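# Slide the pillow fully into its pillowcase

## Task

Get the pillow completely inside the pillowcase, lying flat rather than crumpled, with the case's open end extending clearly beyond the pillow's end; both items must remain on the table (slight overhang past the table edge is acceptable), and the grippers must release them and back away at the finish.

## Robot and tools

Robot: two arms, left_arm and right_arm, each ending in a parallel gripper. The fingers point along the gripper's own +z axis and close along its y axis. end_effector_position marks the spot between the finger pads, just under 1 cm behind the tips.

Frames: the scene frame has its origin at table-top height, midway between the nominal arm bases, with +z up, +x reaching out over the table and +y toward left_arm. The arm names do not correspond to the left or right side of any image. Actual bases: left_arm at (-0.026, +0.294, 0) m, quat_wxyz (+1.000, 0, 0, +0.023); right_arm at (-0.041, -0.314, 0) m, quat_wxyz (+1.000, 0, 0, +0.018). Each arm reports its hand pose, velocities, targets and wrist-camera pose in its own base frame. cam_high and the table are given in the scene frame. A camera stand sits behind the arms.

execute_actions(actions, cameras): actions is a list of actions that run in order, and each action lasts 0.5 s. An action holds up to 15 rows, one per 1/30 s step. If it has fewer rows, its last row is held. Each row is a single flat list of 14 numbers covering both arms, each number between -1 and 1: dx, dy, dz, rx, ry, rz, opening for left_arm, followed by the same seven for right_arm. Send all 14 even when only one arm moves.
- dx, dy, dz form an offset, not a pose. They are measured along that arm's own base axes from the arm's Hand target at the moment the action begins. Every row in an action counts from that same starting target, so rows do not add together, but sending the same offset in a new action moves the arm again. Scale: 1.0 equals 0.6 m. A translation longer than 1.0 gets shortened along its direction.
- rx, ry, rz are one rotation vector, also an offset from the start target, turning about the Hand target's position. Scale: 1.0 equals 180 degrees.
- opening is an absolute command, not an offset. +1 is fully open (pad gap about 87 mm), +0.5 about 69 mm, 0 about 43 mm, -0.5 about 18 mm, -1 closed. Sending 0 is a real command to go half-closed, so to leave a gripper unchanged, resend its current value.
- cameras: a list of names (cam_high, cam_left_wrist, cam_right_wrist) or ["all"]. [] shows none. If you leave it out or pass null, you get every camera for an empty actions list and none otherwise. An unknown name invalidates the whole call. An empty actions list also gives the full state.

zoom_image(camera, region): returns a closer crop of the newest full image from cam_high, cam_left_wrist or cam_right_wrist. region is [x0, y0, x1, y1] in image pixels, with the origin at the top-left, and may be at most 504 wide and 504 high. Every image is 672x504.

finished_scene(scene): closes the current scene for good, so the goal must hold with the robot released. scene is the current scene's number. Calls placed after it in the same reply apply to the next scene.

Reading results: end_effector_position (m) and end_effector_quat_wxyz are in each arm's base frame and can be a few cm off, worse at long reach. Hand target is the last commanded pose after clipping, and the next offsets count from it. Grippers often stop short of the target and waiting does not fix this. The next action, even one of all zeros, asks for the target again, and you can send the remaining gap as a further offset. Orientation commands are limited to within 40 degrees of the measured orientation at each step. Friction and gravity can leave the hand low, short or tilted, and small moves may go sideways or not happen at all, so check the pose after each move and correct any tilt. grip_measured uses the same scale as opening. To grip, command about 0.04 below the reading at first contact. Tool commands lists the present gripper commands. Joint velocities may read within noise. Joint torques include the arm's own weight and wrap at ±28 N m for joints 1 to 3. Joint ranges (rad): waist -2.618 to 3.054, shoulder 0 to 3.142, elbow 0 to 3.142, wrist pitch and yaw ±1.571, wrist roll ±2.094.

Cameras: cam_high is fixed, and the calibration gives K, distortion and T_world_to_cam per camera (OpenCV conventions). Wrist camera poses follow the joints and may lag during motion.

Avoid: letting the pillow or case leave the table, dropping things or releasing them while they move, fast or forceful closing, hard pushes or collisions with the table or stand, and any contact between the two grippers, their housings or their wrist cameras. The clearance check does not guard against gripper-to-gripper contact. A gripper closing on the other arm's fingers counts as a press between arms and can end the scene. To stop pressing on something, command the target back past the gripper. Long stretched holds or pushing toward unreachable poses heat the motors. A MOTOR HOT line appears at 75 °C. At 90 °C that arm folds and stops working, and at 100 °C it goes limp. Finish by opening both grippers and lifting them clear.

Each tool is called after "Emit:" as name(argument=value, ...), one argument or row to a line, values as JSON.

## Session

Emit:
execute_actions(
  actions=[],
)

Scene clock: 0.00 s.
left_arm: end_effector_position=(+0.2542, -0.0595, +0.2008) grip_measured=+0.985 end_effector_quat_wxyz=(+0.610, +0.131, +0.752, -0.213) | right_arm: end_effector_position=(+0.3409, -0.0489, +0.2750) grip_measured=+0.971 end_effector_quat_wxyz=(+0.634, +0.012, +0.770, -0.071)
Joint positions: left_arm=[0.24 0.541 0.448 -0.13 0.736 -0.012 0.992] | right_arm=[-0.135 0.909 0.829 -0.106 -0.009 -0.097 0.986]
Joint velocities: within noise
Joint torques (N m): no reading
Motor temperatures (°C): left_arm=[25 27 31 34 26 25 28] | right_arm=[24 35 31 36 24 23 28]
Heat: left arm: 34 °C; right arm: 36 °C.
Hand target: left_arm +0.2559, -0.0592, +0.2097; +0.620, +0.136, +0.744, -0.209 | right_arm +0.3407, -0.0489, +0.2778; +0.636, +0.012, +0.768, -0.071
Tool commands: left_gripper/opening=+1.0 right_gripper/opening=+1.0

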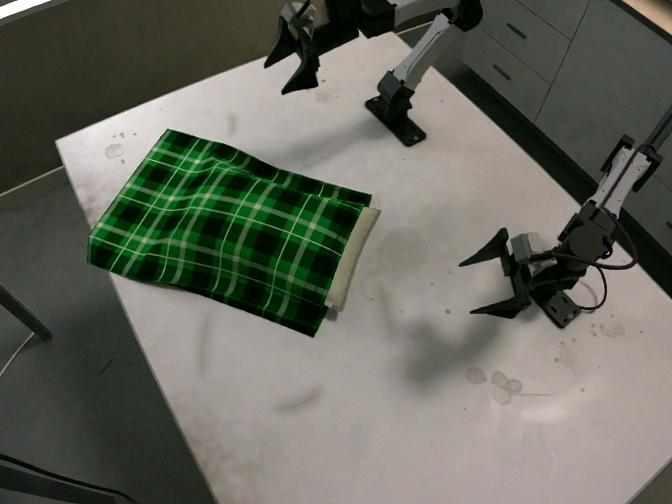

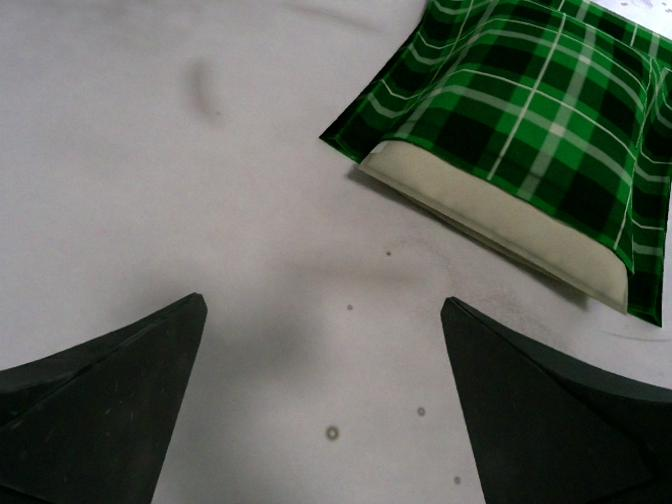

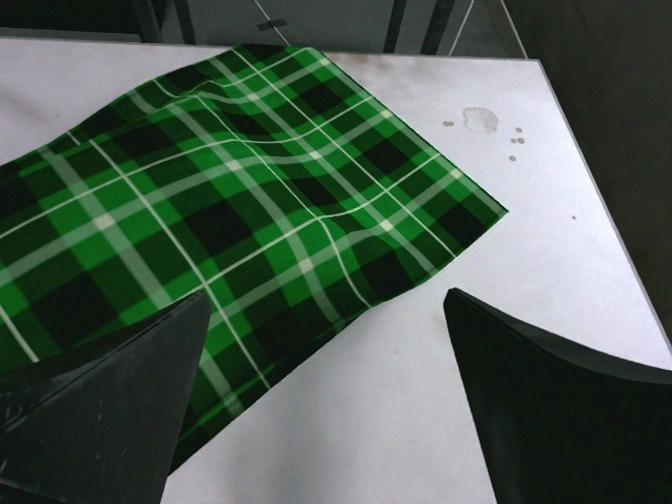

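Emit:
zoom_image(
  camera="cam_high",
  region=[270, 160, 430, 350],
)

Emit:
zoom_image(
  camera="cam_left_wrist",
  region=[300, 0, 672, 340],
)

Emit:
zoom_image(
  camera="cam_high",
  region=[70, 110, 400, 350],
)

Scaled by 2.653 from the camera's 672x504 image, which has a finer 960x720 frame.

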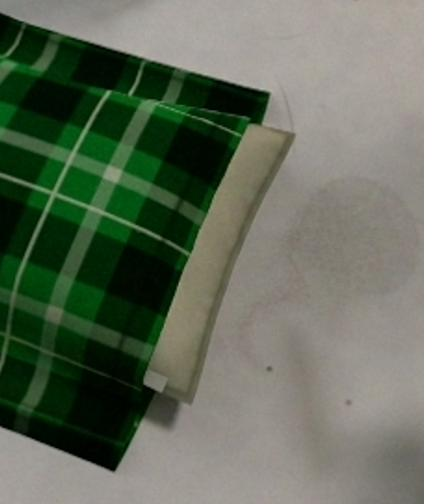

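Scaled by 1.355 from the camera's 672x504 image, which has a finer 960x720 frame.

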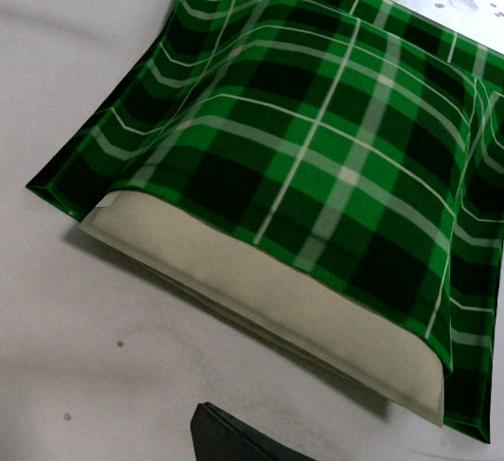

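Scaled by 1.527 from the camera's 672x504 image, which has a finer 960x720 frame.

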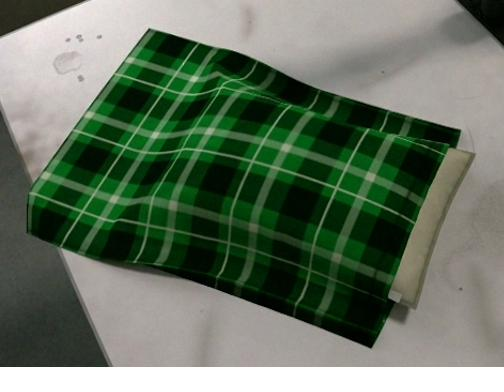

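Emit:
execute_actions(
  actions=[
    [[0.048,-0.033,-0.019,0.0228,0.052,0.0061,0.3,-0.0256,0.05,-0.033,-0.033,0.0496,0.0468,0.3]],
    [[0.048,-0.033,-0.019,0.0228,0.052,0.0061,0.3,-0.0256,0.05,-0.033,-0.033,0.0496,0.0468,0.3]],
    [[0.048,-0.033,-0.019,0.0228,0.052,0.0061,0.3,-0.0256,0.05,-0.033,-0.033,0.0496,0.0468,0.3]],
    [[0.048,-0.033,-0.019,0.0228,0.052,0.0061,0.3,-0.0256,0.05,-0.033,-0.033,0.0496,0.0468,0.3]],
    [[0.048,-0.033,-0.019,0.0228,0.052,0.0061,0.3,-0.0256,0.05,-0.033,-0.033,0.0496,0.0468,0.3]],
    [[0.048,-0.033,-0.019,0.0228,0.052,0.0061,0.3,-0.0256,0.05,-0.033,-0.033,0.0496,0.0468,0.3]],
    [[0.048,-0.033,-0.019,0.0228,0.052,0.0061,0.3,-0.0256,0.05,-0.033,-0.033,0.0496,0.0468,0.3]],
    [[0.048,-0.033,-0.019,0.0228,0.052,0.0061,0.3,-0.0256,0.05,-0.033,-0.033,0.0496,0.0468,0.3]],
  ],
  cameras=["all"],
)

Scene clock: 105.00 s.
left_arm: end_effector_position=(+0.4776, -0.2123, +0.1159) grip_measured=+0.300 end_effector_quat_wxyz=(+0.171, +0.081, +0.980, -0.061) | right_arm: end_effector_position=(+0.2171, +0.1889, +0.1155) grip_measured=+0.300 end_effector_quat_wxyz=(-0.003, -0.641, +0.768, -0.007)
Joint positions: left_arm=[-0.396 2.606 2.84 -1.44 0.011 -0.234 0.65] | right_arm=[0.804 1.766 1.494 -1.306 0.013 -0.587 0.65]
Joint torques (N m): left_arm=[-0.66 -12.04 7.1 1.12 -0.13 0] | right_arm=[-0.06 -8.66 7.65 0.29 -0.25 -0.14]
Motor temperatures (°C): left_arm=[25 27 39 40 25 24 26] | right_arm=[23 34 39 39 24 23 27]
Heat: left arm: 40 °C; right arm: 39 °C.
Hand target: left_arm +0.4863, -0.2175, +0.1186; +0.000, +0.088, +0.996, +0.000 | right_arm +0.2179, +0.1911, +0.1194; -0.001, -0.643, +0.766, +0.000
Off the commanded pose: left_arm 0.010 m, 21 deg | right_arm 0.004 m, 1 deg.
elbow stopped short (left arm): the move would have taken joint 3 (elbow) straighter than the controller allows.
camera_calibration:
cam_left_wrist: T_world_to_cam=[[-0.171102, -0.980843, 0.0931141, -0.140967], [-0.845276, 0.194691, 0.497599, 0.409454], [-0.506195, 0.00643294, -0.862395, 0.487724], [0, 0, 0, 1]] pos_world=[0.568865, -0.221121, 0.229993]
cam_right_wrist: T_world_to_cam=[[0.984085, -0.176475, 0.0208067, -0.183698], [-0.126758, -0.615097, 0.778196, 0.0744253], [-0.124534, -0.768448, -0.627677, 0.389573], [0, 0, 0, 1]] pos_world=[0.238723, 0.312728, 0.190431]

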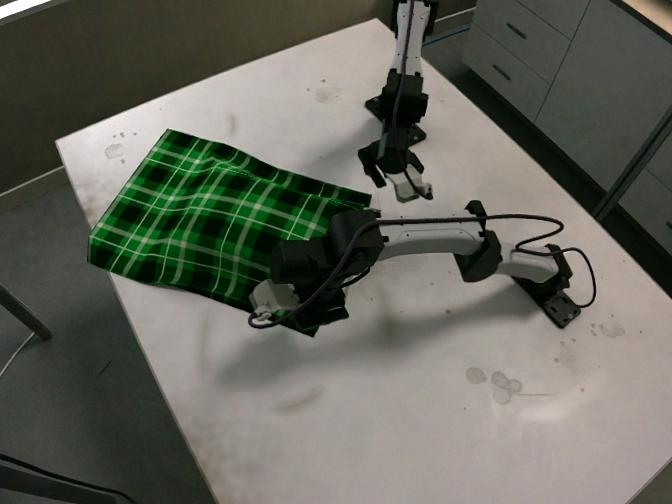

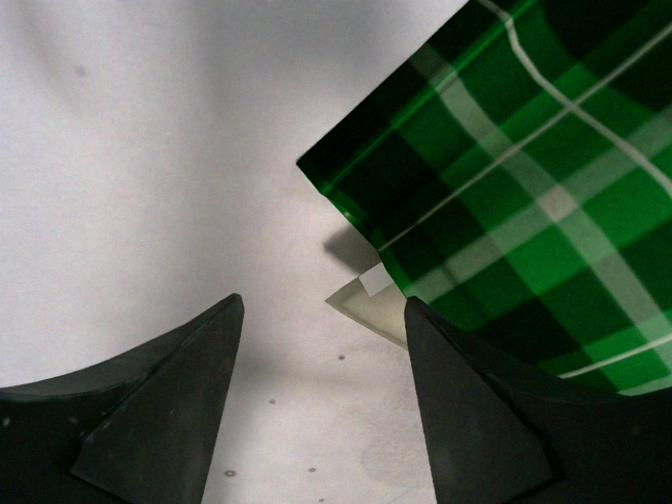

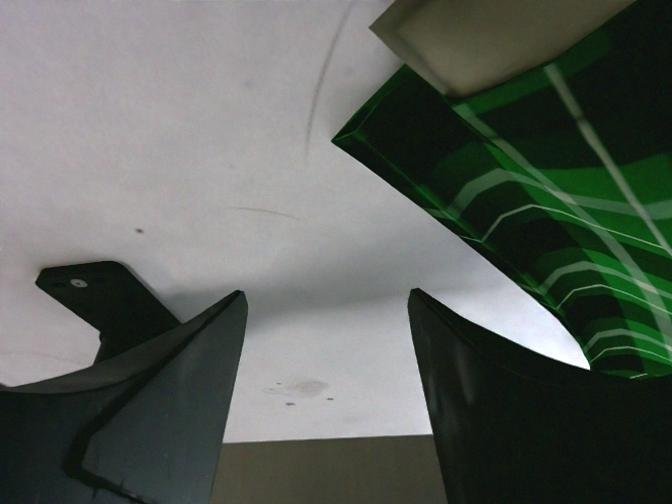

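Emit:
execute_actions(
  actions=[
    [[0.006,-0.002,-0.045,-0.048,-0.106,0.004,0.3,0.01,-0.002,-0.045,0,0,0,0.3]],
    [[0.006,-0.002,-0.045,0,0,0,0.3,0.01,-0.002,-0.045,0,0,0,0.3]],
    [[0.006,-0.002,-0.045,0,0,0,0.3,0.008,-0.002,-0.045,0,0,0,0.3]],
    [[0.004,-0.002,-0.03,0,0,0,0.3,0,0,-0.03,0,0,0,0.3]],
  ],
  cameras=["all"],
)

Scene clock: 129.23 s.
left_arm: end_effector_position=(+0.4896, -0.2180, +0.0153) grip_measured=+0.300 end_effector_quat_wxyz=(+0.146, +0.081, +0.985, -0.053) | right_arm: end_effector_position=(+0.2346, +0.1876, +0.0250) grip_measured=+0.300 end_effector_quat_wxyz=(+0.003, -0.642, +0.767, -0.005)
Joint positions: left_arm=[-0.397 2.599 2.42 -1.08 0.011 -0.234 0.65] | right_arm=[0.763 1.866 1.254 -0.954 0.011 -0.63 0.65]
Joint torques (N m): left_arm=[-0.36 -15.08 3.45 1.41 -0.1 0.04] | right_arm=[-0.28 -8.29 5.23 0.53 -0.22 -0.14]
Motor temperatures (°C): left_arm=[25 35 40 37 25 24 26] | right_arm=[23 36 38 35 24 23 26]
Heat: left arm: 40 °C; right arm: 38 °C.
Hand target: left_arm +0.4995, -0.2223, +0.0195; +0.172, +0.080, +0.980, -0.060 | right_arm +0.2347, +0.1875, +0.0204; -0.001, -0.643, +0.766, +0.000
Off the commanded pose: left_arm 0.012 m, 3 deg | right_arm 0.005 m, 1 deg.
camera_calibration:
cam_left_wrist: T_world_to_cam=[[-0.167475, -0.982537, 0.0810759, -0.13703], [-0.819766, 0.184469, 0.542176, 0.455306], [-0.547664, 0.0243378, -0.836345, 0.430828], [0, 0, 0, 1]] pos_world=[0.586244, -0.229112, 0.124575]
cam_right_wrist: T_world_to_cam=[[0.984337, -0.174519, 0.0249889, -0.199698], [-0.130055, -0.623115, 0.771241, 0.148805], [-0.119026, -0.762411, -0.636052, 0.331767], [0, 0, 0, 1]] pos_world=[0.255412, 0.310814, 0.101246]

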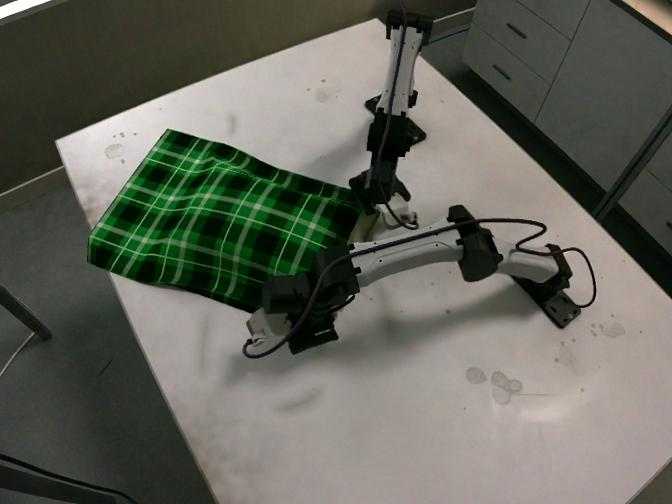

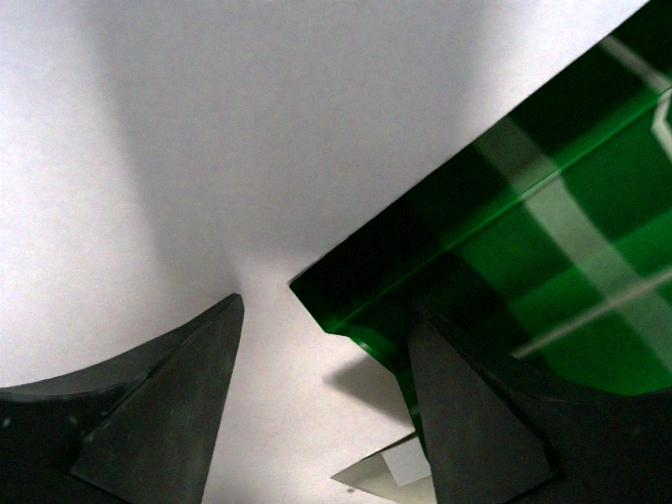

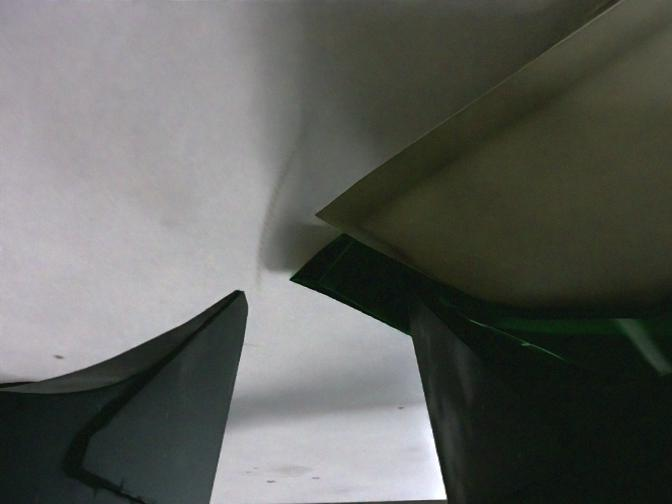

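Emit:
execute_actions(
  actions=[
    [[0,0,-0.01,0,0,0,0.3,0,0,-0.02,0,0,0,0.3]],
    [[0,0,0,0,0,0,-0.2,0,0,0,0,0,0,-0.2]],
    [[0,0,0,0,0,0,-0.6,0,0,0,0,0,0,-0.6]],
    [[0,0,0,0,0,0,-1,0,0,0,0,0,0,-1]],
    [[0,0,0,0,0,0,-1,0,0,0,0,0,0,-1]],
    [[0,0,0.06,0,0,0,-1,0,0,0.06,0,0,0,-1]],
  ],
  cameras=["all"],
)

Scene clock: 144.00 s.
left_arm: end_effector_position=(+0.4937, -0.2220, +0.0474) grip_measured=-1.000 end_effector_quat_wxyz=(+0.164, +0.081, +0.981, -0.062) | right_arm: end_effector_position=(+0.2319, +0.1850, +0.0354) grip_measured=-1.000 end_effector_quat_wxyz=(-0.013, -0.642, +0.767, -0.006)
Joint positions: left_arm=[-0.4 2.588 2.519 -1.149 0.016 -0.237 0] | right_arm=[0.763 1.867 1.295 -1.024 0.011 -0.631 0]
Joint torques (N m): left_arm=[-0.1 -12.14 8.49 0.83 -0.14 0.07] | right_arm=[-0.28 -11.51 6.95 0.26 -0.22 -0.14]
Motor temperatures (°C): left_arm=[25 44 38 37 25 24 26] | right_arm=[23 38 37 34 24 23 26]
Heat: left arm: 44 °C; right arm: 38 °C.
Hand target: left_arm +0.4996, -0.2222, +0.0496; +0.172, +0.080, +0.980, -0.060 | right_arm +0.2346, +0.1875, +0.0444; -0.001, -0.643, +0.766, +0.000
Off the commanded pose: left_arm 0.006 m, 1 deg | right_arm 0.010 m, 2 deg.
camera_calibration:
cam_left_wrist: T_world_to_cam=[[-0.171836, -0.9805, 0.095349, -0.141016], [-0.838393, 0.196376, 0.508461, 0.455596], [-0.517271, 0.00743177, -0.85579, 0.442167], [0, 0, 0, 1]] pos_world=[0.586457, -0.23102, 0.160195]
cam_right_wrist: T_world_to_cam=[[0.984826, -0.173407, 0.00693186, -0.1974], [-0.112376, -0.606756, 0.786905, 0.131165], [-0.132249, -0.775743, -0.617036, 0.340939], [0, 0, 0, 1]] pos_world=[0.254233, 0.309835, 0.108526]

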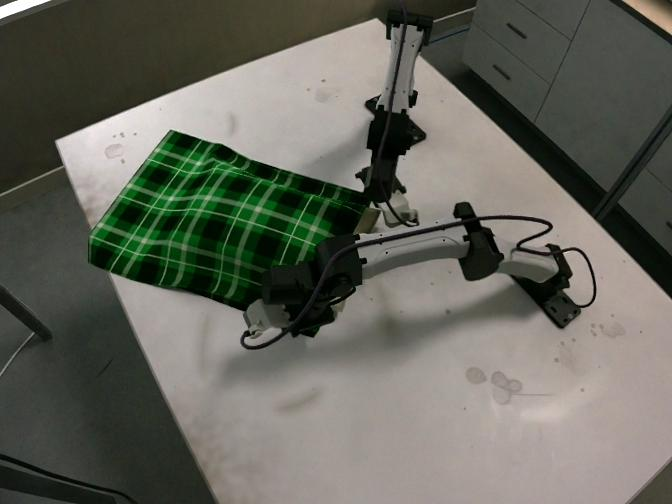

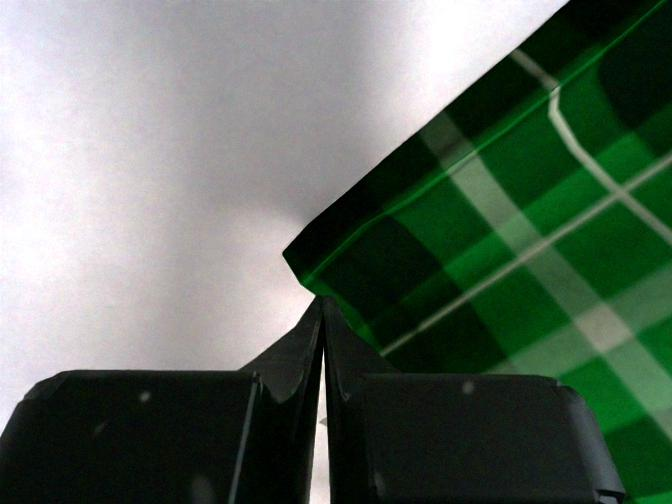

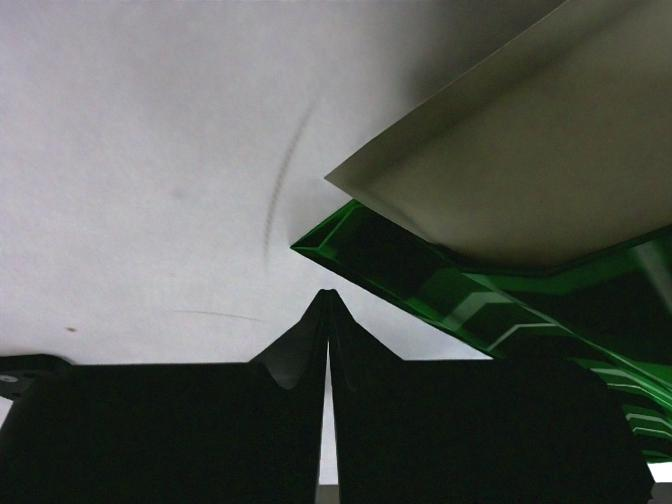

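Emit:
execute_actions(
  actions=[
    [[0,0,0,0,0,0,0.2,0.003,0.006,0,0,0,0,0.2]],
    [[0,0,-0.04,0,0,0,0.2,0,0,-0.03,0,0,0,0.2]],
    [[0,0,-0.022,0,0,0,0.2,0,0,-0.025,0,0,0,0.2]],
    [[0,0,-0.016,0,0,0,0.2,0,0,-0.02,0,0,0,0.2]],
  ],
  cameras=["cam_left_wrist","cam_right_wrist"],
)

Scene clock: 169.07 s.
left_arm: end_effector_position=(+0.4988, -0.2241, +0.0157) grip_measured=+0.200 end_effector_quat_wxyz=(+0.173, +0.081, +0.979, -0.064) | right_arm: end_effector_position=(+0.2373, +0.1896, +0.0120) grip_measured=+0.200 end_effector_quat_wxyz=(+0.003, -0.642, +0.767, -0.006)
Joint positions: left_arm=[-0.4 2.569 2.354 -0.984 0.014 -0.237 0.6] | right_arm=[0.763 1.896 1.238 -0.907 0.013 -0.631 0.6]
Joint torques (N m): left_arm=[-0.06 -12.93 2.76 1.28 -0.14 0.08] | right_arm=[0.12 -7.04 3.96 0.8 -0.25 -0.1]
Motor temperatures (°C): left_arm=[25 49 38 35 25 24 26] | right_arm=[23 39 37 33 24 23 26]
Heat: left arm: 49 °C; right arm: 39 °C.
Hand target: left_arm +0.4995, -0.2223, +0.0028; +0.172, +0.080, +0.980, -0.060 | right_arm +0.2365, +0.1911, -0.0006; -0.001, -0.643, +0.766, +0.000
Off the commanded pose: left_arm 0.013 m, 1 deg | right_arm 0.013 m, 1 deg.
camera_calibration:
cam_left_wrist: T_world_to_cam=[[-0.173384, -0.97996, 0.098066, -0.138312], [-0.847161, 0.199182, 0.49259, 0.481615], [-0.502252, 0.00232964, -0.864718, 0.409237], [0, 0, 0, 1]] pos_world=[0.589564, -0.232423, 0.130199]
cam_right_wrist: T_world_to_cam=[[0.984401, -0.173772, 0.0275151, -0.201836], [-0.131459, -0.62255, 0.77146, 0.160699], [-0.116929, -0.763043, -0.635683, 0.324942], [0, 0, 0, 1]] pos_world=[0.257808, 0.312914, 0.0881413]
Images, in order (width x height): cam_left_wrist 672x504, cam_right_wrist 672x504.

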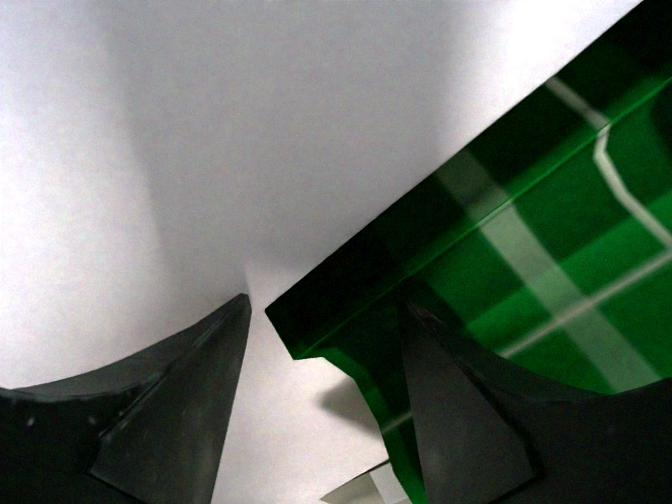

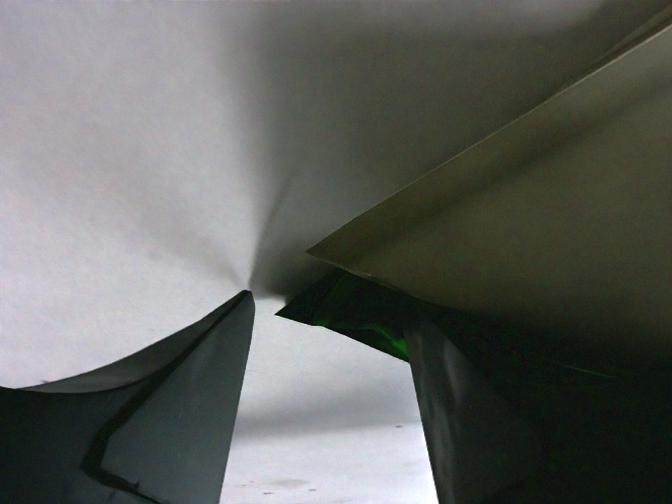

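Emit:
execute_actions(
  actions=[
    [[0.0,-0.008,-0.004,0,0,0,0.2,0.008,0.006,-0.004,0,0,0,0.2]],
    [[0,0,0,0,0,0,-0.2,0,0,0,0,0,0,-0.2]],
    [[0,0,0,0,0,0,-0.5,0,0,0,0,0,0,-0.5]],
    [[0,0,0,0,0,0,-0.8,0,0,0,0,0,0,-0.8]],
    [[0,0,0,0,0,0,-1,0,0,0,0,0,0,-1]],
    [[0,0,0,0,0,0,-1,0,0,0,0,0,0,-1]],
  ],
  cameras=["cam_left_wrist","cam_right_wrist"],
)

Scene clock: 180.77 s.
left_arm: end_effector_position=(+0.5024, -0.2283, +0.0158) grip_measured=-0.972 end_effector_quat_wxyz=(+0.182, +0.081, +0.978, -0.067) | right_arm: end_effector_position=(+0.2466, +0.1899, +0.0115) grip_measured=-0.987 end_effector_quat_wxyz=(+0.013, -0.642, +0.767, -0.018)
Joint positions: left_arm=[-0.405 2.569 2.35 -0.961 0.011 -0.241 0.014] | right_arm=[0.757 1.906 1.248 -0.89 0.038 -0.637 0.007]
Joint torques (N m): left_arm=[-0.44 -12.04 4.03 1.09 -0.12 0.04] | right_arm=[0.43 -5.85 5.18 0.66 -0.53 -0.06]
Heat: left arm: 50 °C; right arm: 39 °C.
Hand target: left_arm +0.4995, -0.2271, +0.0003; +0.172, +0.080, +0.980, -0.060 | right_arm +0.2413, +0.1947, -0.0030; -0.001, -0.643, +0.766, +0.000
Off the commanded pose: left_arm 0.016 m, 1 deg | right_arm 0.016 m, 3 deg.
camera_calibration:
cam_left_wrist: T_world_to_cam=[[-0.17502, -0.979298, 0.101706, -0.140849], [-0.856175, 0.202389, 0.475399, 0.490881], [-0.486141, -0.00387322, -0.873872, 0.401826], [0, 0, 0, 1]] pos_world=[0.590972, -0.235726, 0.132105]
cam_right_wrist: T_world_to_cam=[[0.983123, -0.173383, 0.0583758, -0.211137], [-0.154739, -0.617849, 0.77092, 0.167311], [-0.0975969, -0.766942, -0.634251, 0.321869], [0, 0, 0, 1]] pos_world=[0.264877, 0.31362, 0.0874875]
Images, in order (width x height): cam_left_wrist 672x504, cam_right_wrist 672x504.

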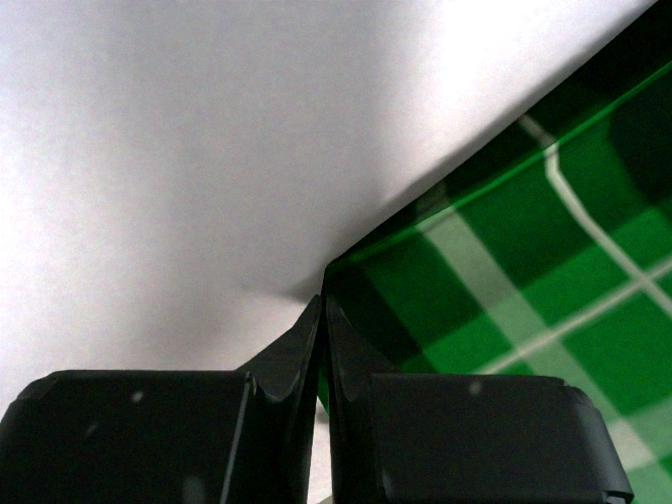

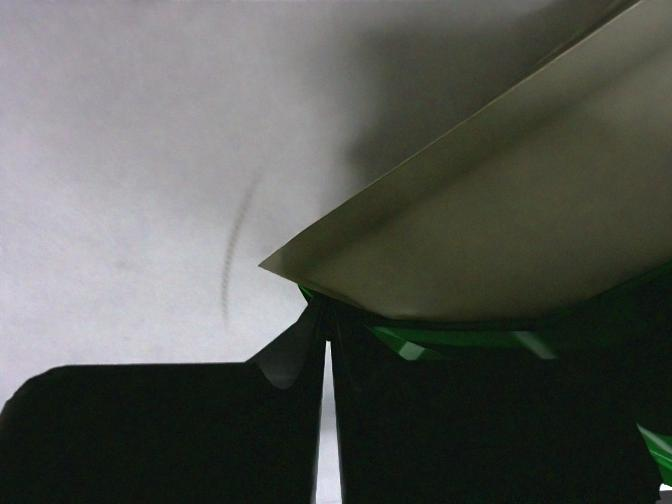

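Emit:
execute_actions(
  actions=[
    [[-0.005,0.007,0.05,0,0,0,-1,-0.005,0.007,0.05,0,0,0,-1]],
    [[-0.008,0.01,0.05,0,0,0,-1,-0.008,0.01,0.05,0,0,0,-1]],
    [[-0.014,0.017,0.06,0,0,0,-1,-0.014,0.017,0.06,0,0,0,-1]],
  ],
  cameras=["all"],
)

Scene clock: 193.13 s.
left_arm: end_effector_position=(+0.4758, -0.2091, +0.0583) grip_measured=-0.972 end_effector_quat_wxyz=(+0.136, +0.080, +0.986, -0.051) | right_arm: end_effector_position=(+0.2319, +0.2142, +0.0854) grip_measured=-0.989 end_effector_quat_wxyz=(+0.002, -0.647, +0.762, -0.008)
Joint positions: left_arm=[-0.391 2.55 2.502 -1.231 0.015 -0.231 0.014] | right_arm=[0.828 1.874 1.511 -1.206 0.017 -0.58 0.006]
Joint torques (N m): left_arm=[0.57 -17.69 8.27 0.63 -0.11 0.18] | right_arm=[0.91 -11.29 7.02 0.13 -0.29 0.11]
Heat: left arm: 51 °C; right arm: 38 °C.
Hand target: left_arm +0.4834, -0.2066, +0.0965; +0.172, +0.080, +0.980, -0.060 | right_arm +0.2250, +0.2151, +0.0930; -0.001, -0.643, +0.766, +0.000
Off the commanded pose: left_arm 0.039 m, 4 deg | right_arm 0.010 m, 1 deg.
camera_calibration:
cam_left_wrist: T_world_to_cam=[[-0.163151, -0.983409, 0.0793042, -0.136237], [-0.80941, 0.179378, 0.559178, 0.412033], [-0.564126, 0.027041, -0.825246, 0.466851], [0, 0, 0, 1]] pos_world=[0.574639, -0.22051, 0.165672]
cam_right_wrist: T_world_to_cam=[[0.986751, -0.159645, 0.0289086, -0.198029], [-0.123047, -0.620262, 0.774684, 0.115887], [-0.105744, -0.767977, -0.631688, 0.387818], [0, 0, 0, 1]] pos_world=[0.250675, 0.338101, 0.160928]

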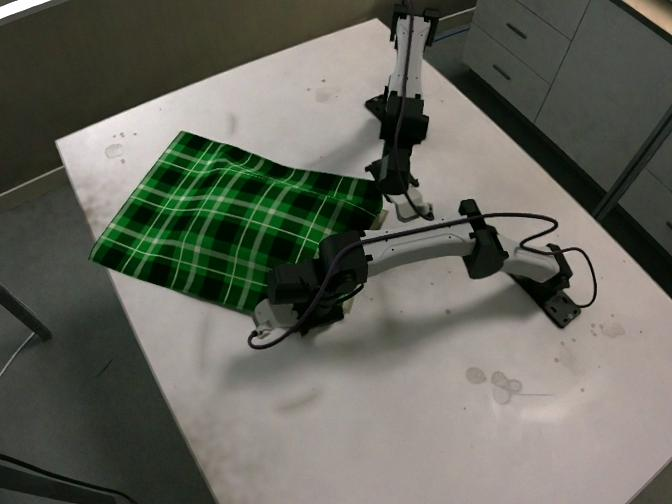

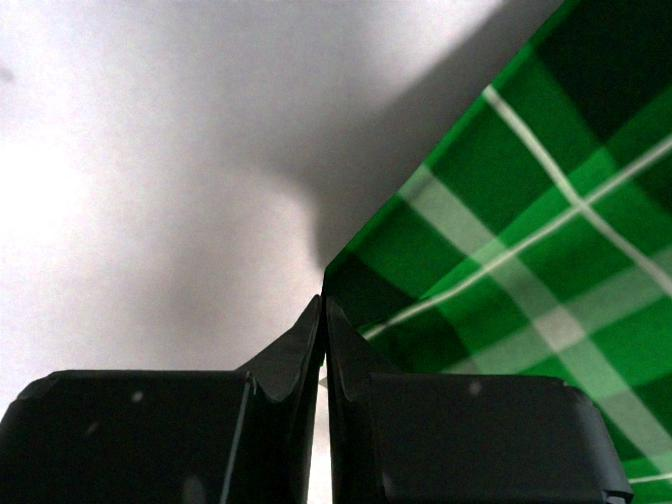

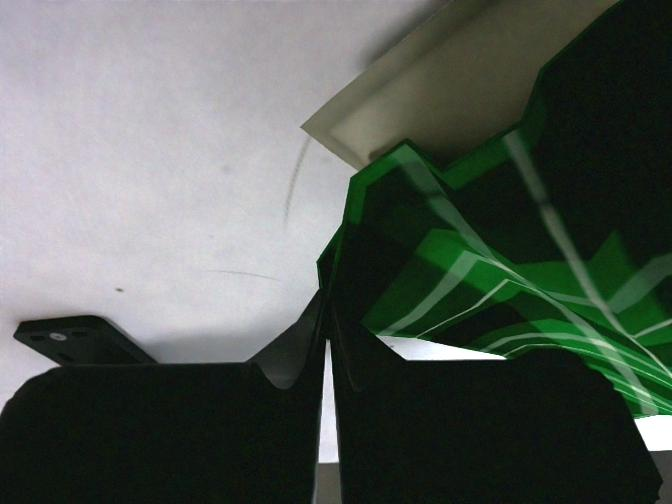

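Emit:
execute_actions(
  actions=[
    [[-0.03,0.01,0.07,-0.008,-0.018,0,-1,-0.012,0.01,0.07,0,0,0,-1]],
    [[-0.03,0.01,0.07,-0.008,-0.018,0,-1,-0.012,0.01,0.07,0,0,0,-1]],
    [[-0.03,0.01,0.07,-0.008,-0.018,0,-1,-0.012,0.01,0.07,0,0,0,-1]],
    [[-0.03,0.01,0.07,-0.008,-0.018,0,-1,-0.012,0.01,0.07,0,0,0,-1]],
    [[-0.03,0,0.07,-0.008,-0.018,0,-1,-0.012,0,0.07,0,0,0,-1]],
    [[-0.03,0,0.07,-0.008,-0.018,0,-1,-0.012,0,0.07,0,0,0,-1]],
  ],
  cameras=["all"],
)

Scene clock: 207.77 s.
left_arm: end_effector_position=(+0.3685, -0.1813, +0.3357) grip_measured=-0.972 end_effector_quat_wxyz=(+0.315, +0.081, +0.938, -0.116) | right_arm: end_effector_position=(+0.1833, +0.2414, +0.3394) grip_measured=-0.991 end_effector_quat_wxyz=(+0.291, -0.624, +0.722, +0.068)
Joint positions: left_arm=[-0.428 2.017 2.711 -1.58 0.008 -0.258 0.014] | right_arm=[0.997 1.583 2.183 -1.565 0.03 -0.439 0.005]
Joint torques (N m): left_arm=[-0.43 -8.05 6.79 1.62 -0.2 0] | right_arm=[0.87 -6.31 6.15 1.45 0.09 0.05]
Motor temperatures (°C): left_arm=[25 54 38 34 25 24 27] | right_arm=[23 39 36 31 24 23 27]
Heat: left arm: 54 °C; right arm: 39 °C.
Hand target: left_arm +0.3754, -0.1827, +0.3483; +0.340, +0.076, +0.930, -0.119 | right_arm +0.1819, +0.2391, +0.3451; -0.001, -0.643, +0.766, +0.000
Off the commanded pose: left_arm 0.014 m, 3 deg | right_arm 0.006 m, 35 deg.
joint sent to its limit (right arm) — joint 4 (wrist pitch), lower limit. The joint targets are off in orientation, not in position.
camera_calibration:
cam_left_wrist: T_world_to_cam=[[-0.218278, -0.960933, 0.170187, -0.154463], [-0.945843, 0.251255, 0.205555, 0.347163], [-0.240285, -0.116102, -0.963734, 0.535636], [0, 0, 0, 1]] pos_world=[0.423351, -0.173466, 0.471137]
cam_right_wrist: T_world_to_cam=[[0.93636, -0.215284, 0.277278, -0.214655], [-0.298717, -0.903535, 0.307235, 0.189223], [0.184388, -0.37051, -0.910342, 0.509467], [0, 0, 0, 1]] pos_world=[0.163579, 0.31352, 0.465173]

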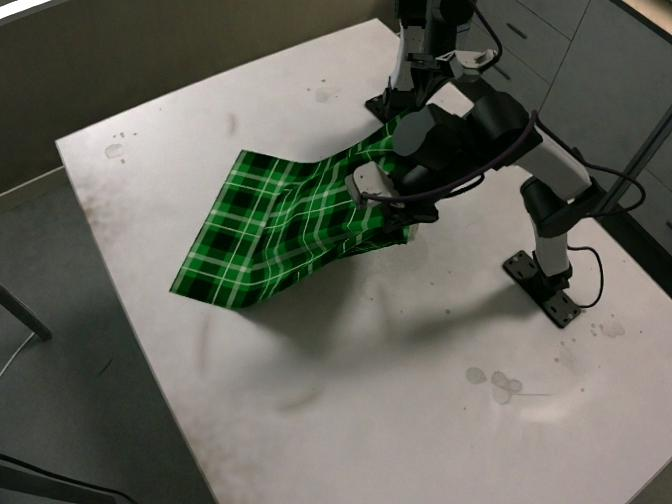

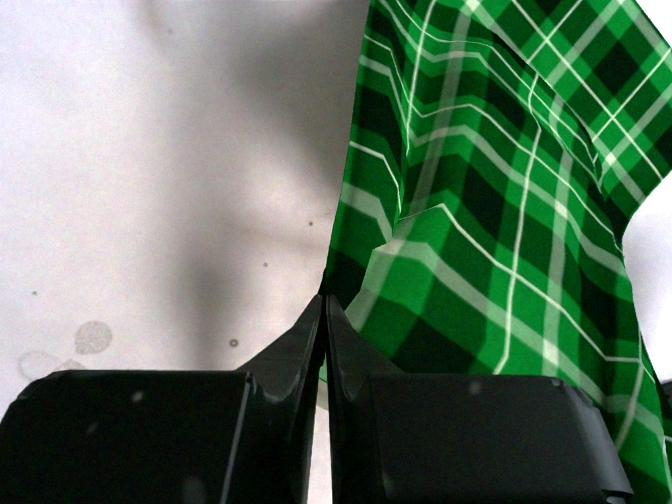

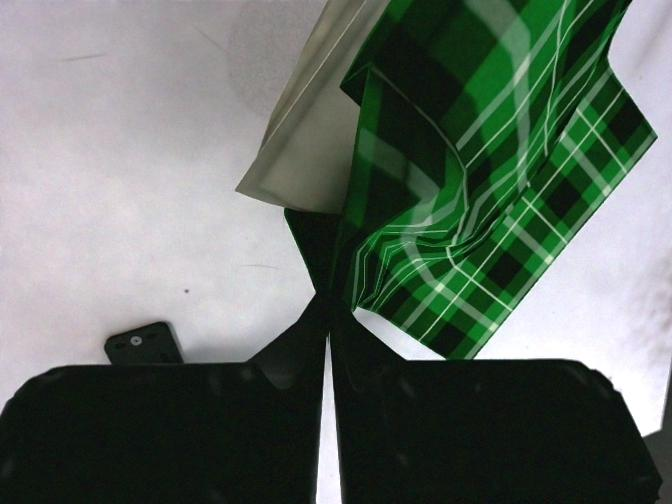

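Emit:
execute_actions(
  actions=[
    [[0,-0.01,0.07,-0.014,-0.036,0,-1,0.01,0,0.07,0.1,-0.1,0,-1]],
    [[0,-0.01,0.07,-0.014,-0.036,0,-1,0.01,0,0.07,0.06,-0.06,0,-1]],
    [[0,-0.01,0.07,-0.014,-0.036,0,-1,0.01,0,0.07,0.03,-0.03,0,-1]],
    [[0,-0.01,0.07,-0.014,-0.036,0,-1,0.01,0,0.07,0.03,-0.03,0,-1]],
    [[0,-0.01,0.07,-0.014,-0.036,0,-1,0.01,0,0.07,0.03,-0.03,0,-1]],
  ],
  cameras=["all"],
)

Scene clock: 224.70 s.
left_arm: end_effector_position=(+0.3833, -0.2177, +0.5115) grip_measured=-0.972 end_effector_quat_wxyz=(+0.607, +0.071, +0.764, -0.204) | right_arm: end_effector_position=(+0.2124, +0.2436, +0.5343) grip_measured=-0.991 end_effector_quat_wxyz=(+0.619, -0.516, +0.589, +0.055)
Joint positions: left_arm=[-0.542 1.904 2.843 -1.12 -0.123 -0.253 0.014] | right_arm=[1.048 1.689 2.855 -1.403 0.233 -0.574 0.004]
Joint torques (N m): left_arm=[-0.77 -9.89 4.89 2.58 -0.19 0.13] | right_arm=[0.61 -5.67 3.49 2.6 0.14 -0.16]
Motor temperatures (°C): left_arm=[25 49 38 37 25 24 27] | right_arm=[23 38 35 33 24 23 27]
Heat: left arm: 49 °C; right arm: 38 °C.
Hand target: left_arm +0.3753, -0.2127, +0.5585; +0.592, +0.069, +0.779, -0.193 | right_arm +0.2119, +0.2392, +0.5549; +0.524, -0.547, +0.651, +0.046
Off the commanded pose: left_arm 0.048 m, 3 deg | right_arm 0.021 m, 13 deg.
elbow stopped short (left arm): the move would have taken joint 3 (elbow) straighter than the controller allows.
elbow stopped short (right arm): the move would have taken joint 3 (elbow) straighter than the controller allows.
camera_calibration:
cam_left_wrist: T_world_to_cam=[[-0.352353, -0.906624, 0.232123, -0.184683], [-0.854719, 0.210721, -0.474396, 0.638297], [0.381186, -0.365555, -0.849157, 0.353297], [0, 0, 0, 1]] pos_world=[0.345819, -0.172791, 0.64568]
cam_right_wrist: T_world_to_cam=[[0.667477, -0.468898, 0.578454, -0.337482], [-0.332667, -0.882777, -0.33172, 0.483583], [0.666189, 0.0289827, -0.74522, 0.394472], [0, 0, 0, 1]] pos_world=[0.12334, 0.257218, 0.6496]

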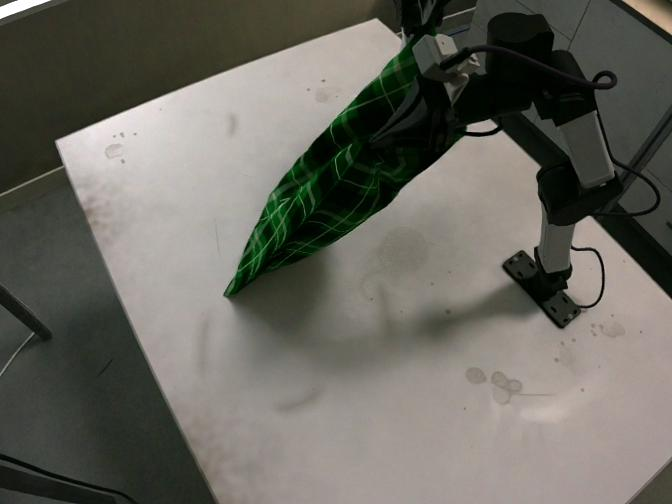

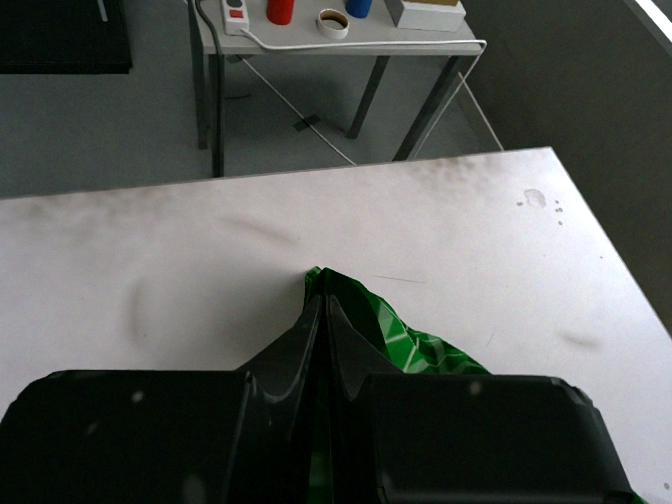

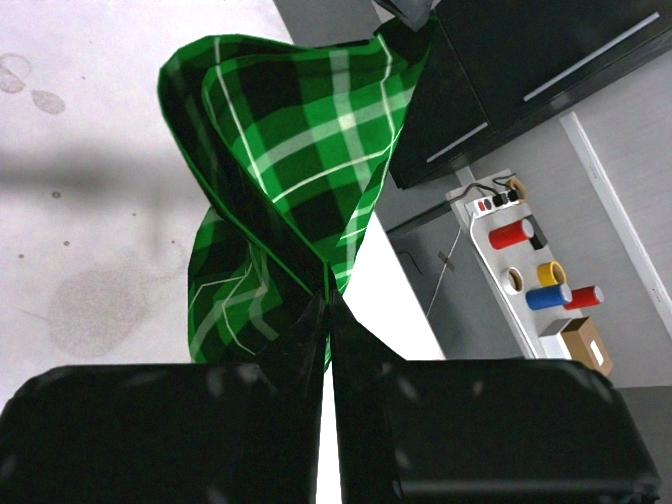

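Emit:
execute_actions(
  actions=[
    [[-0.006,0.055,-0.04,0.011,0.026,0,-1,-0.012,0.035,-0.04,-0.017,0.017,0,-1]],
    [[-0.006,0.055,-0.06,0.011,0.026,0,-1,-0.012,0.035,-0.06,-0.017,0.017,0,-1]],
    [[-0.006,0.055,-0.08,0.011,0.026,0,-1,-0.012,0.035,-0.08,-0.017,0.017,0,-1]],
    [[-0.006,0.055,-0.08,0.011,0.026,0,-1,-0.012,0.035,-0.08,-0.017,0.017,0,-1]],
    [[-0.006,0.055,-0.08,0.011,0.026,0,-1,-0.012,0.035,-0.08,-0.017,0.017,0,-1]],
  ],
  cameras=["all"],
)

Scene clock: 294.10 s.
left_arm: end_effector_position=(+0.3539, -0.0492, +0.3349) grip_measured=-0.972 end_effector_quat_wxyz=(+0.370, +0.070, +0.916, -0.139) | right_arm: end_effector_position=(+0.1795, +0.3456, +0.3485) grip_measured=-0.991 end_effector_quat_wxyz=(+0.357, -0.602, +0.714, +0.025)
Joint positions: left_arm=[0.013 1.581 2.031 -1.26 0.32 0.037 0.014] | right_arm=[1.26 1.929 2.595 -1.566 0.32 -0.253 0.004]
Joint torques (N m): left_arm=[0.44 -8.95 4.36 1.99 0.1 0.16] | right_arm=[0.62 -9.69 4.97 1.54 0 0.05]
Motor temperatures (°C): left_arm=[25 44 34 46 25 24 27] | right_arm=[23 36 33 39 23 23 27]
Heat: left arm: 46 °C; right arm: 39 °C.
Hand target: left_arm +0.3574, -0.0477, +0.3544; +0.414, +0.079, +0.897, -0.136 | right_arm +0.1759, +0.3442, +0.3511; +0.356, -0.601, +0.715, +0.031
Off the commanded pose: left_arm 0.020 m, 5 deg | right_arm 0.005 m, 1 deg.
elbow stopped short (left arm): the move would have taken joint 3 (elbow) straighter than the controller allows.
elbow stopped short (right arm): the move would have taken joint 3 (elbow) straighter than the controller allows.
joint sent to its limit (right arm) — joint 4 (wrist pitch), lower limit. The joint targets still meet the commanded pose.
camera_calibration:
cam_left_wrist: T_world_to_cam=[[-0.224353, -0.952624, 0.20536, -0.0398236], [-0.965965, 0.245235, 0.0822898, 0.348383], [-0.128753, -0.179908, -0.975221, 0.507992], [0, 0, 0, 1]] pos_world=[0.392997, -0.0319806, 0.474915]
cam_right_wrist: T_world_to_cam=[[0.87026, -0.279429, 0.405668, -0.201852], [-0.390881, -0.892893, 0.223504, 0.321522], [0.299764, -0.353075, -0.886273, 0.521986], [0, 0, 0, 1]] pos_world=[0.144868, 0.414981, 0.472646]

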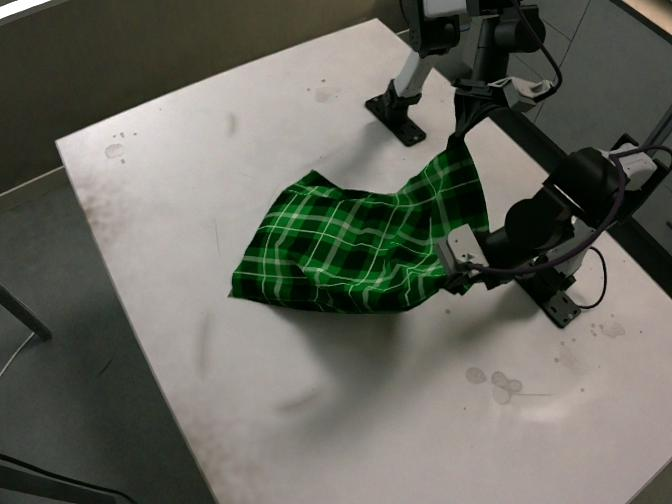

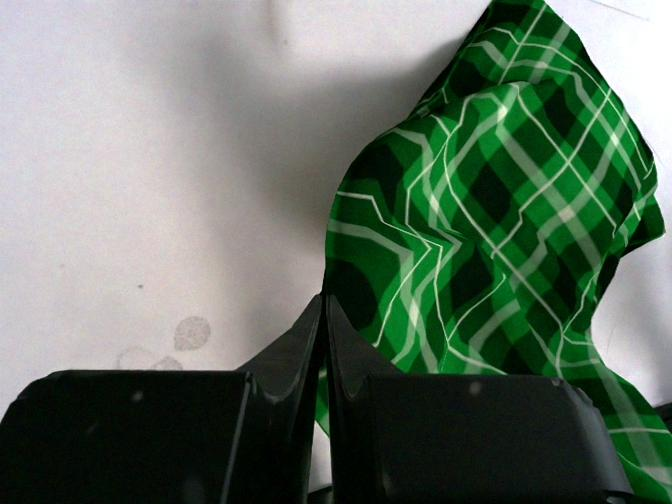

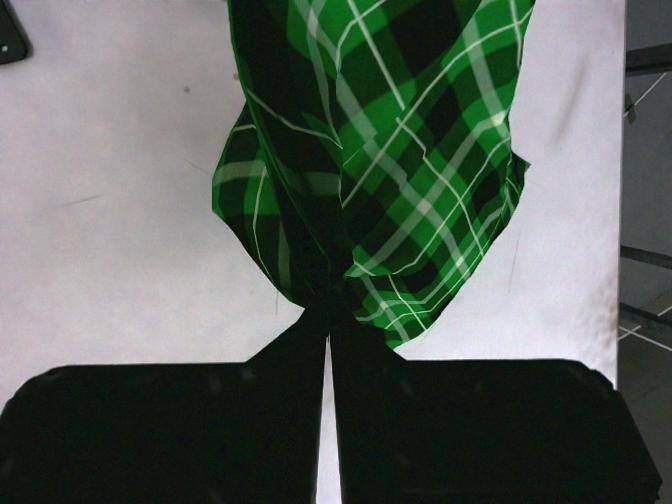

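Emit:
execute_actions(
  actions=[
    [[0,0.04,-0.085,0.011,0.026,0,-1,-0.016,0.02,-0.085,-0.017,0.017,0,-1]],
    [[0,0.04,-0.085,0.011,0.026,0,-1,-0.016,0.02,-0.085,-0.017,0.017,0,-1]],
    [[0,0.04,-0.085,0.011,0.026,0,-1,-0.016,0.02,-0.085,-0.017,0.017,0,-1]],
    [[0,0.04,-0.085,0.011,0.026,0,-1,-0.016,0.0,-0.085,-0.017,0.017,0,-1]],
    [[0,0.04,-0.085,0.011,0.026,0,-1,-0.016,0.0,-0.085,-0.017,0.017,0,-1]],
  ],
  cameras=["all"],
)

Scene clock: 308.23 s.
left_arm: end_effector_position=(+0.3491, +0.0657, +0.0970) grip_measured=-0.972 end_effector_quat_wxyz=(+0.198, +0.080, +0.973, -0.086) | right_arm: end_effector_position=(+0.1338, +0.3794, +0.0973) grip_measured=-0.991 end_effector_quat_wxyz=(+0.182, -0.633, +0.752, +0.008)
Joint positions: left_arm=[0.288 1.73 1.366 -0.887 0.301 0.404 0.014] | right_arm=[1.328 1.932 1.624 -0.953 0.199 -0.102 0.004]
Joint torques (N m): left_arm=[0.2 -8.01 5.7 1.16 -0.01 0.16] | right_arm=[0.85 -10.91 6.43 0.99 -0.14 0.07]
Heat: left arm: 44 °C; right arm: 37 °C.
Hand target: left_arm +0.3574, +0.0724, +0.0995; +0.215, +0.085, +0.970, -0.071 | right_arm +0.1279, +0.3801, +0.0960; +0.175, -0.633, +0.754, +0.015
Off the commanded pose: left_arm 0.011 m, 3 deg | right_arm 0.006 m, 1 deg.
camera_calibration:
cam_left_wrist: T_world_to_cam=[[-0.182022, -0.973928, 0.135397, 0.110804], [-0.868951, 0.223769, 0.441421, 0.267889], [-0.46021, -0.0373053, -0.887026, 0.393794], [0, 0, 0, 1]] pos_world=[0.434179, 0.0626599, 0.216051]
cam_right_wrist: T_world_to_cam=[[0.952153, -0.199358, 0.23165, -0.0751681], [-0.29583, -0.791527, 0.534762, 0.30844], [0.0767482, -0.577704, -0.81263, 0.432852], [0, 0, 0, 1]] pos_world=[0.129597, 0.479214, 0.204219]

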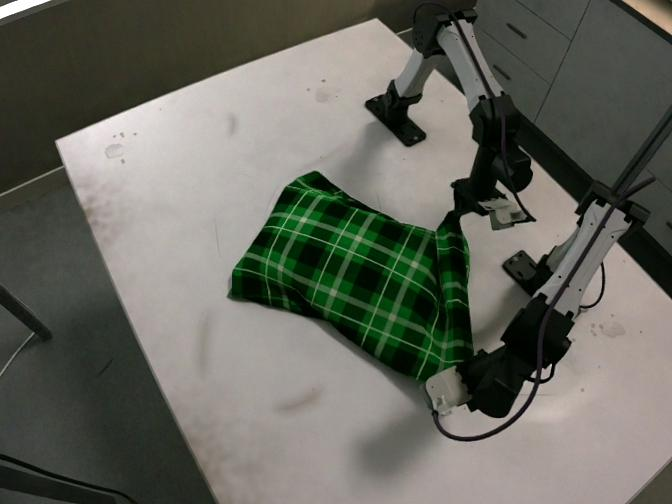

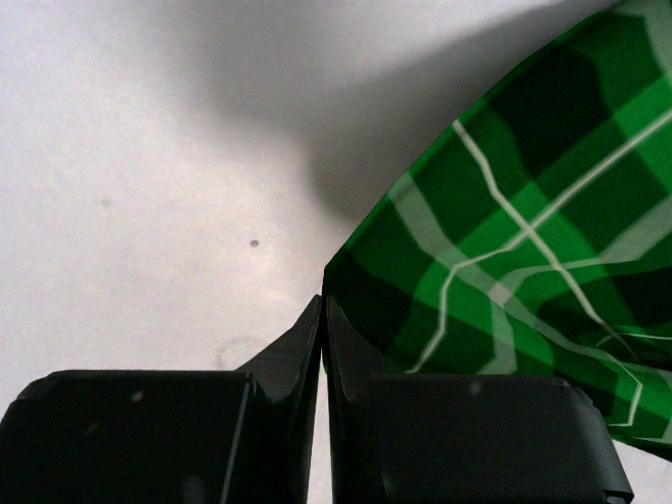

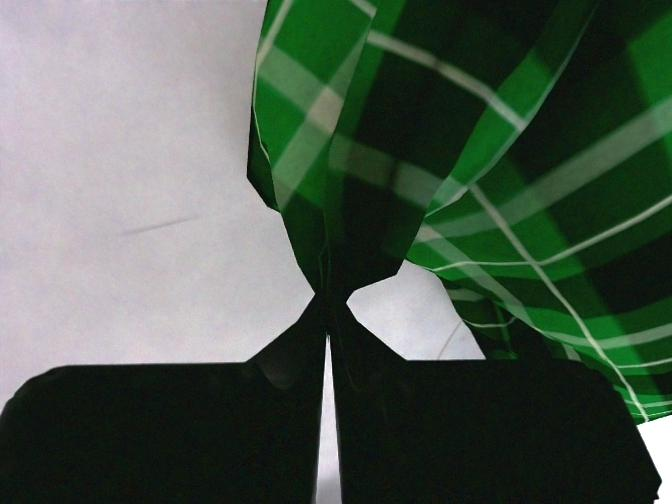

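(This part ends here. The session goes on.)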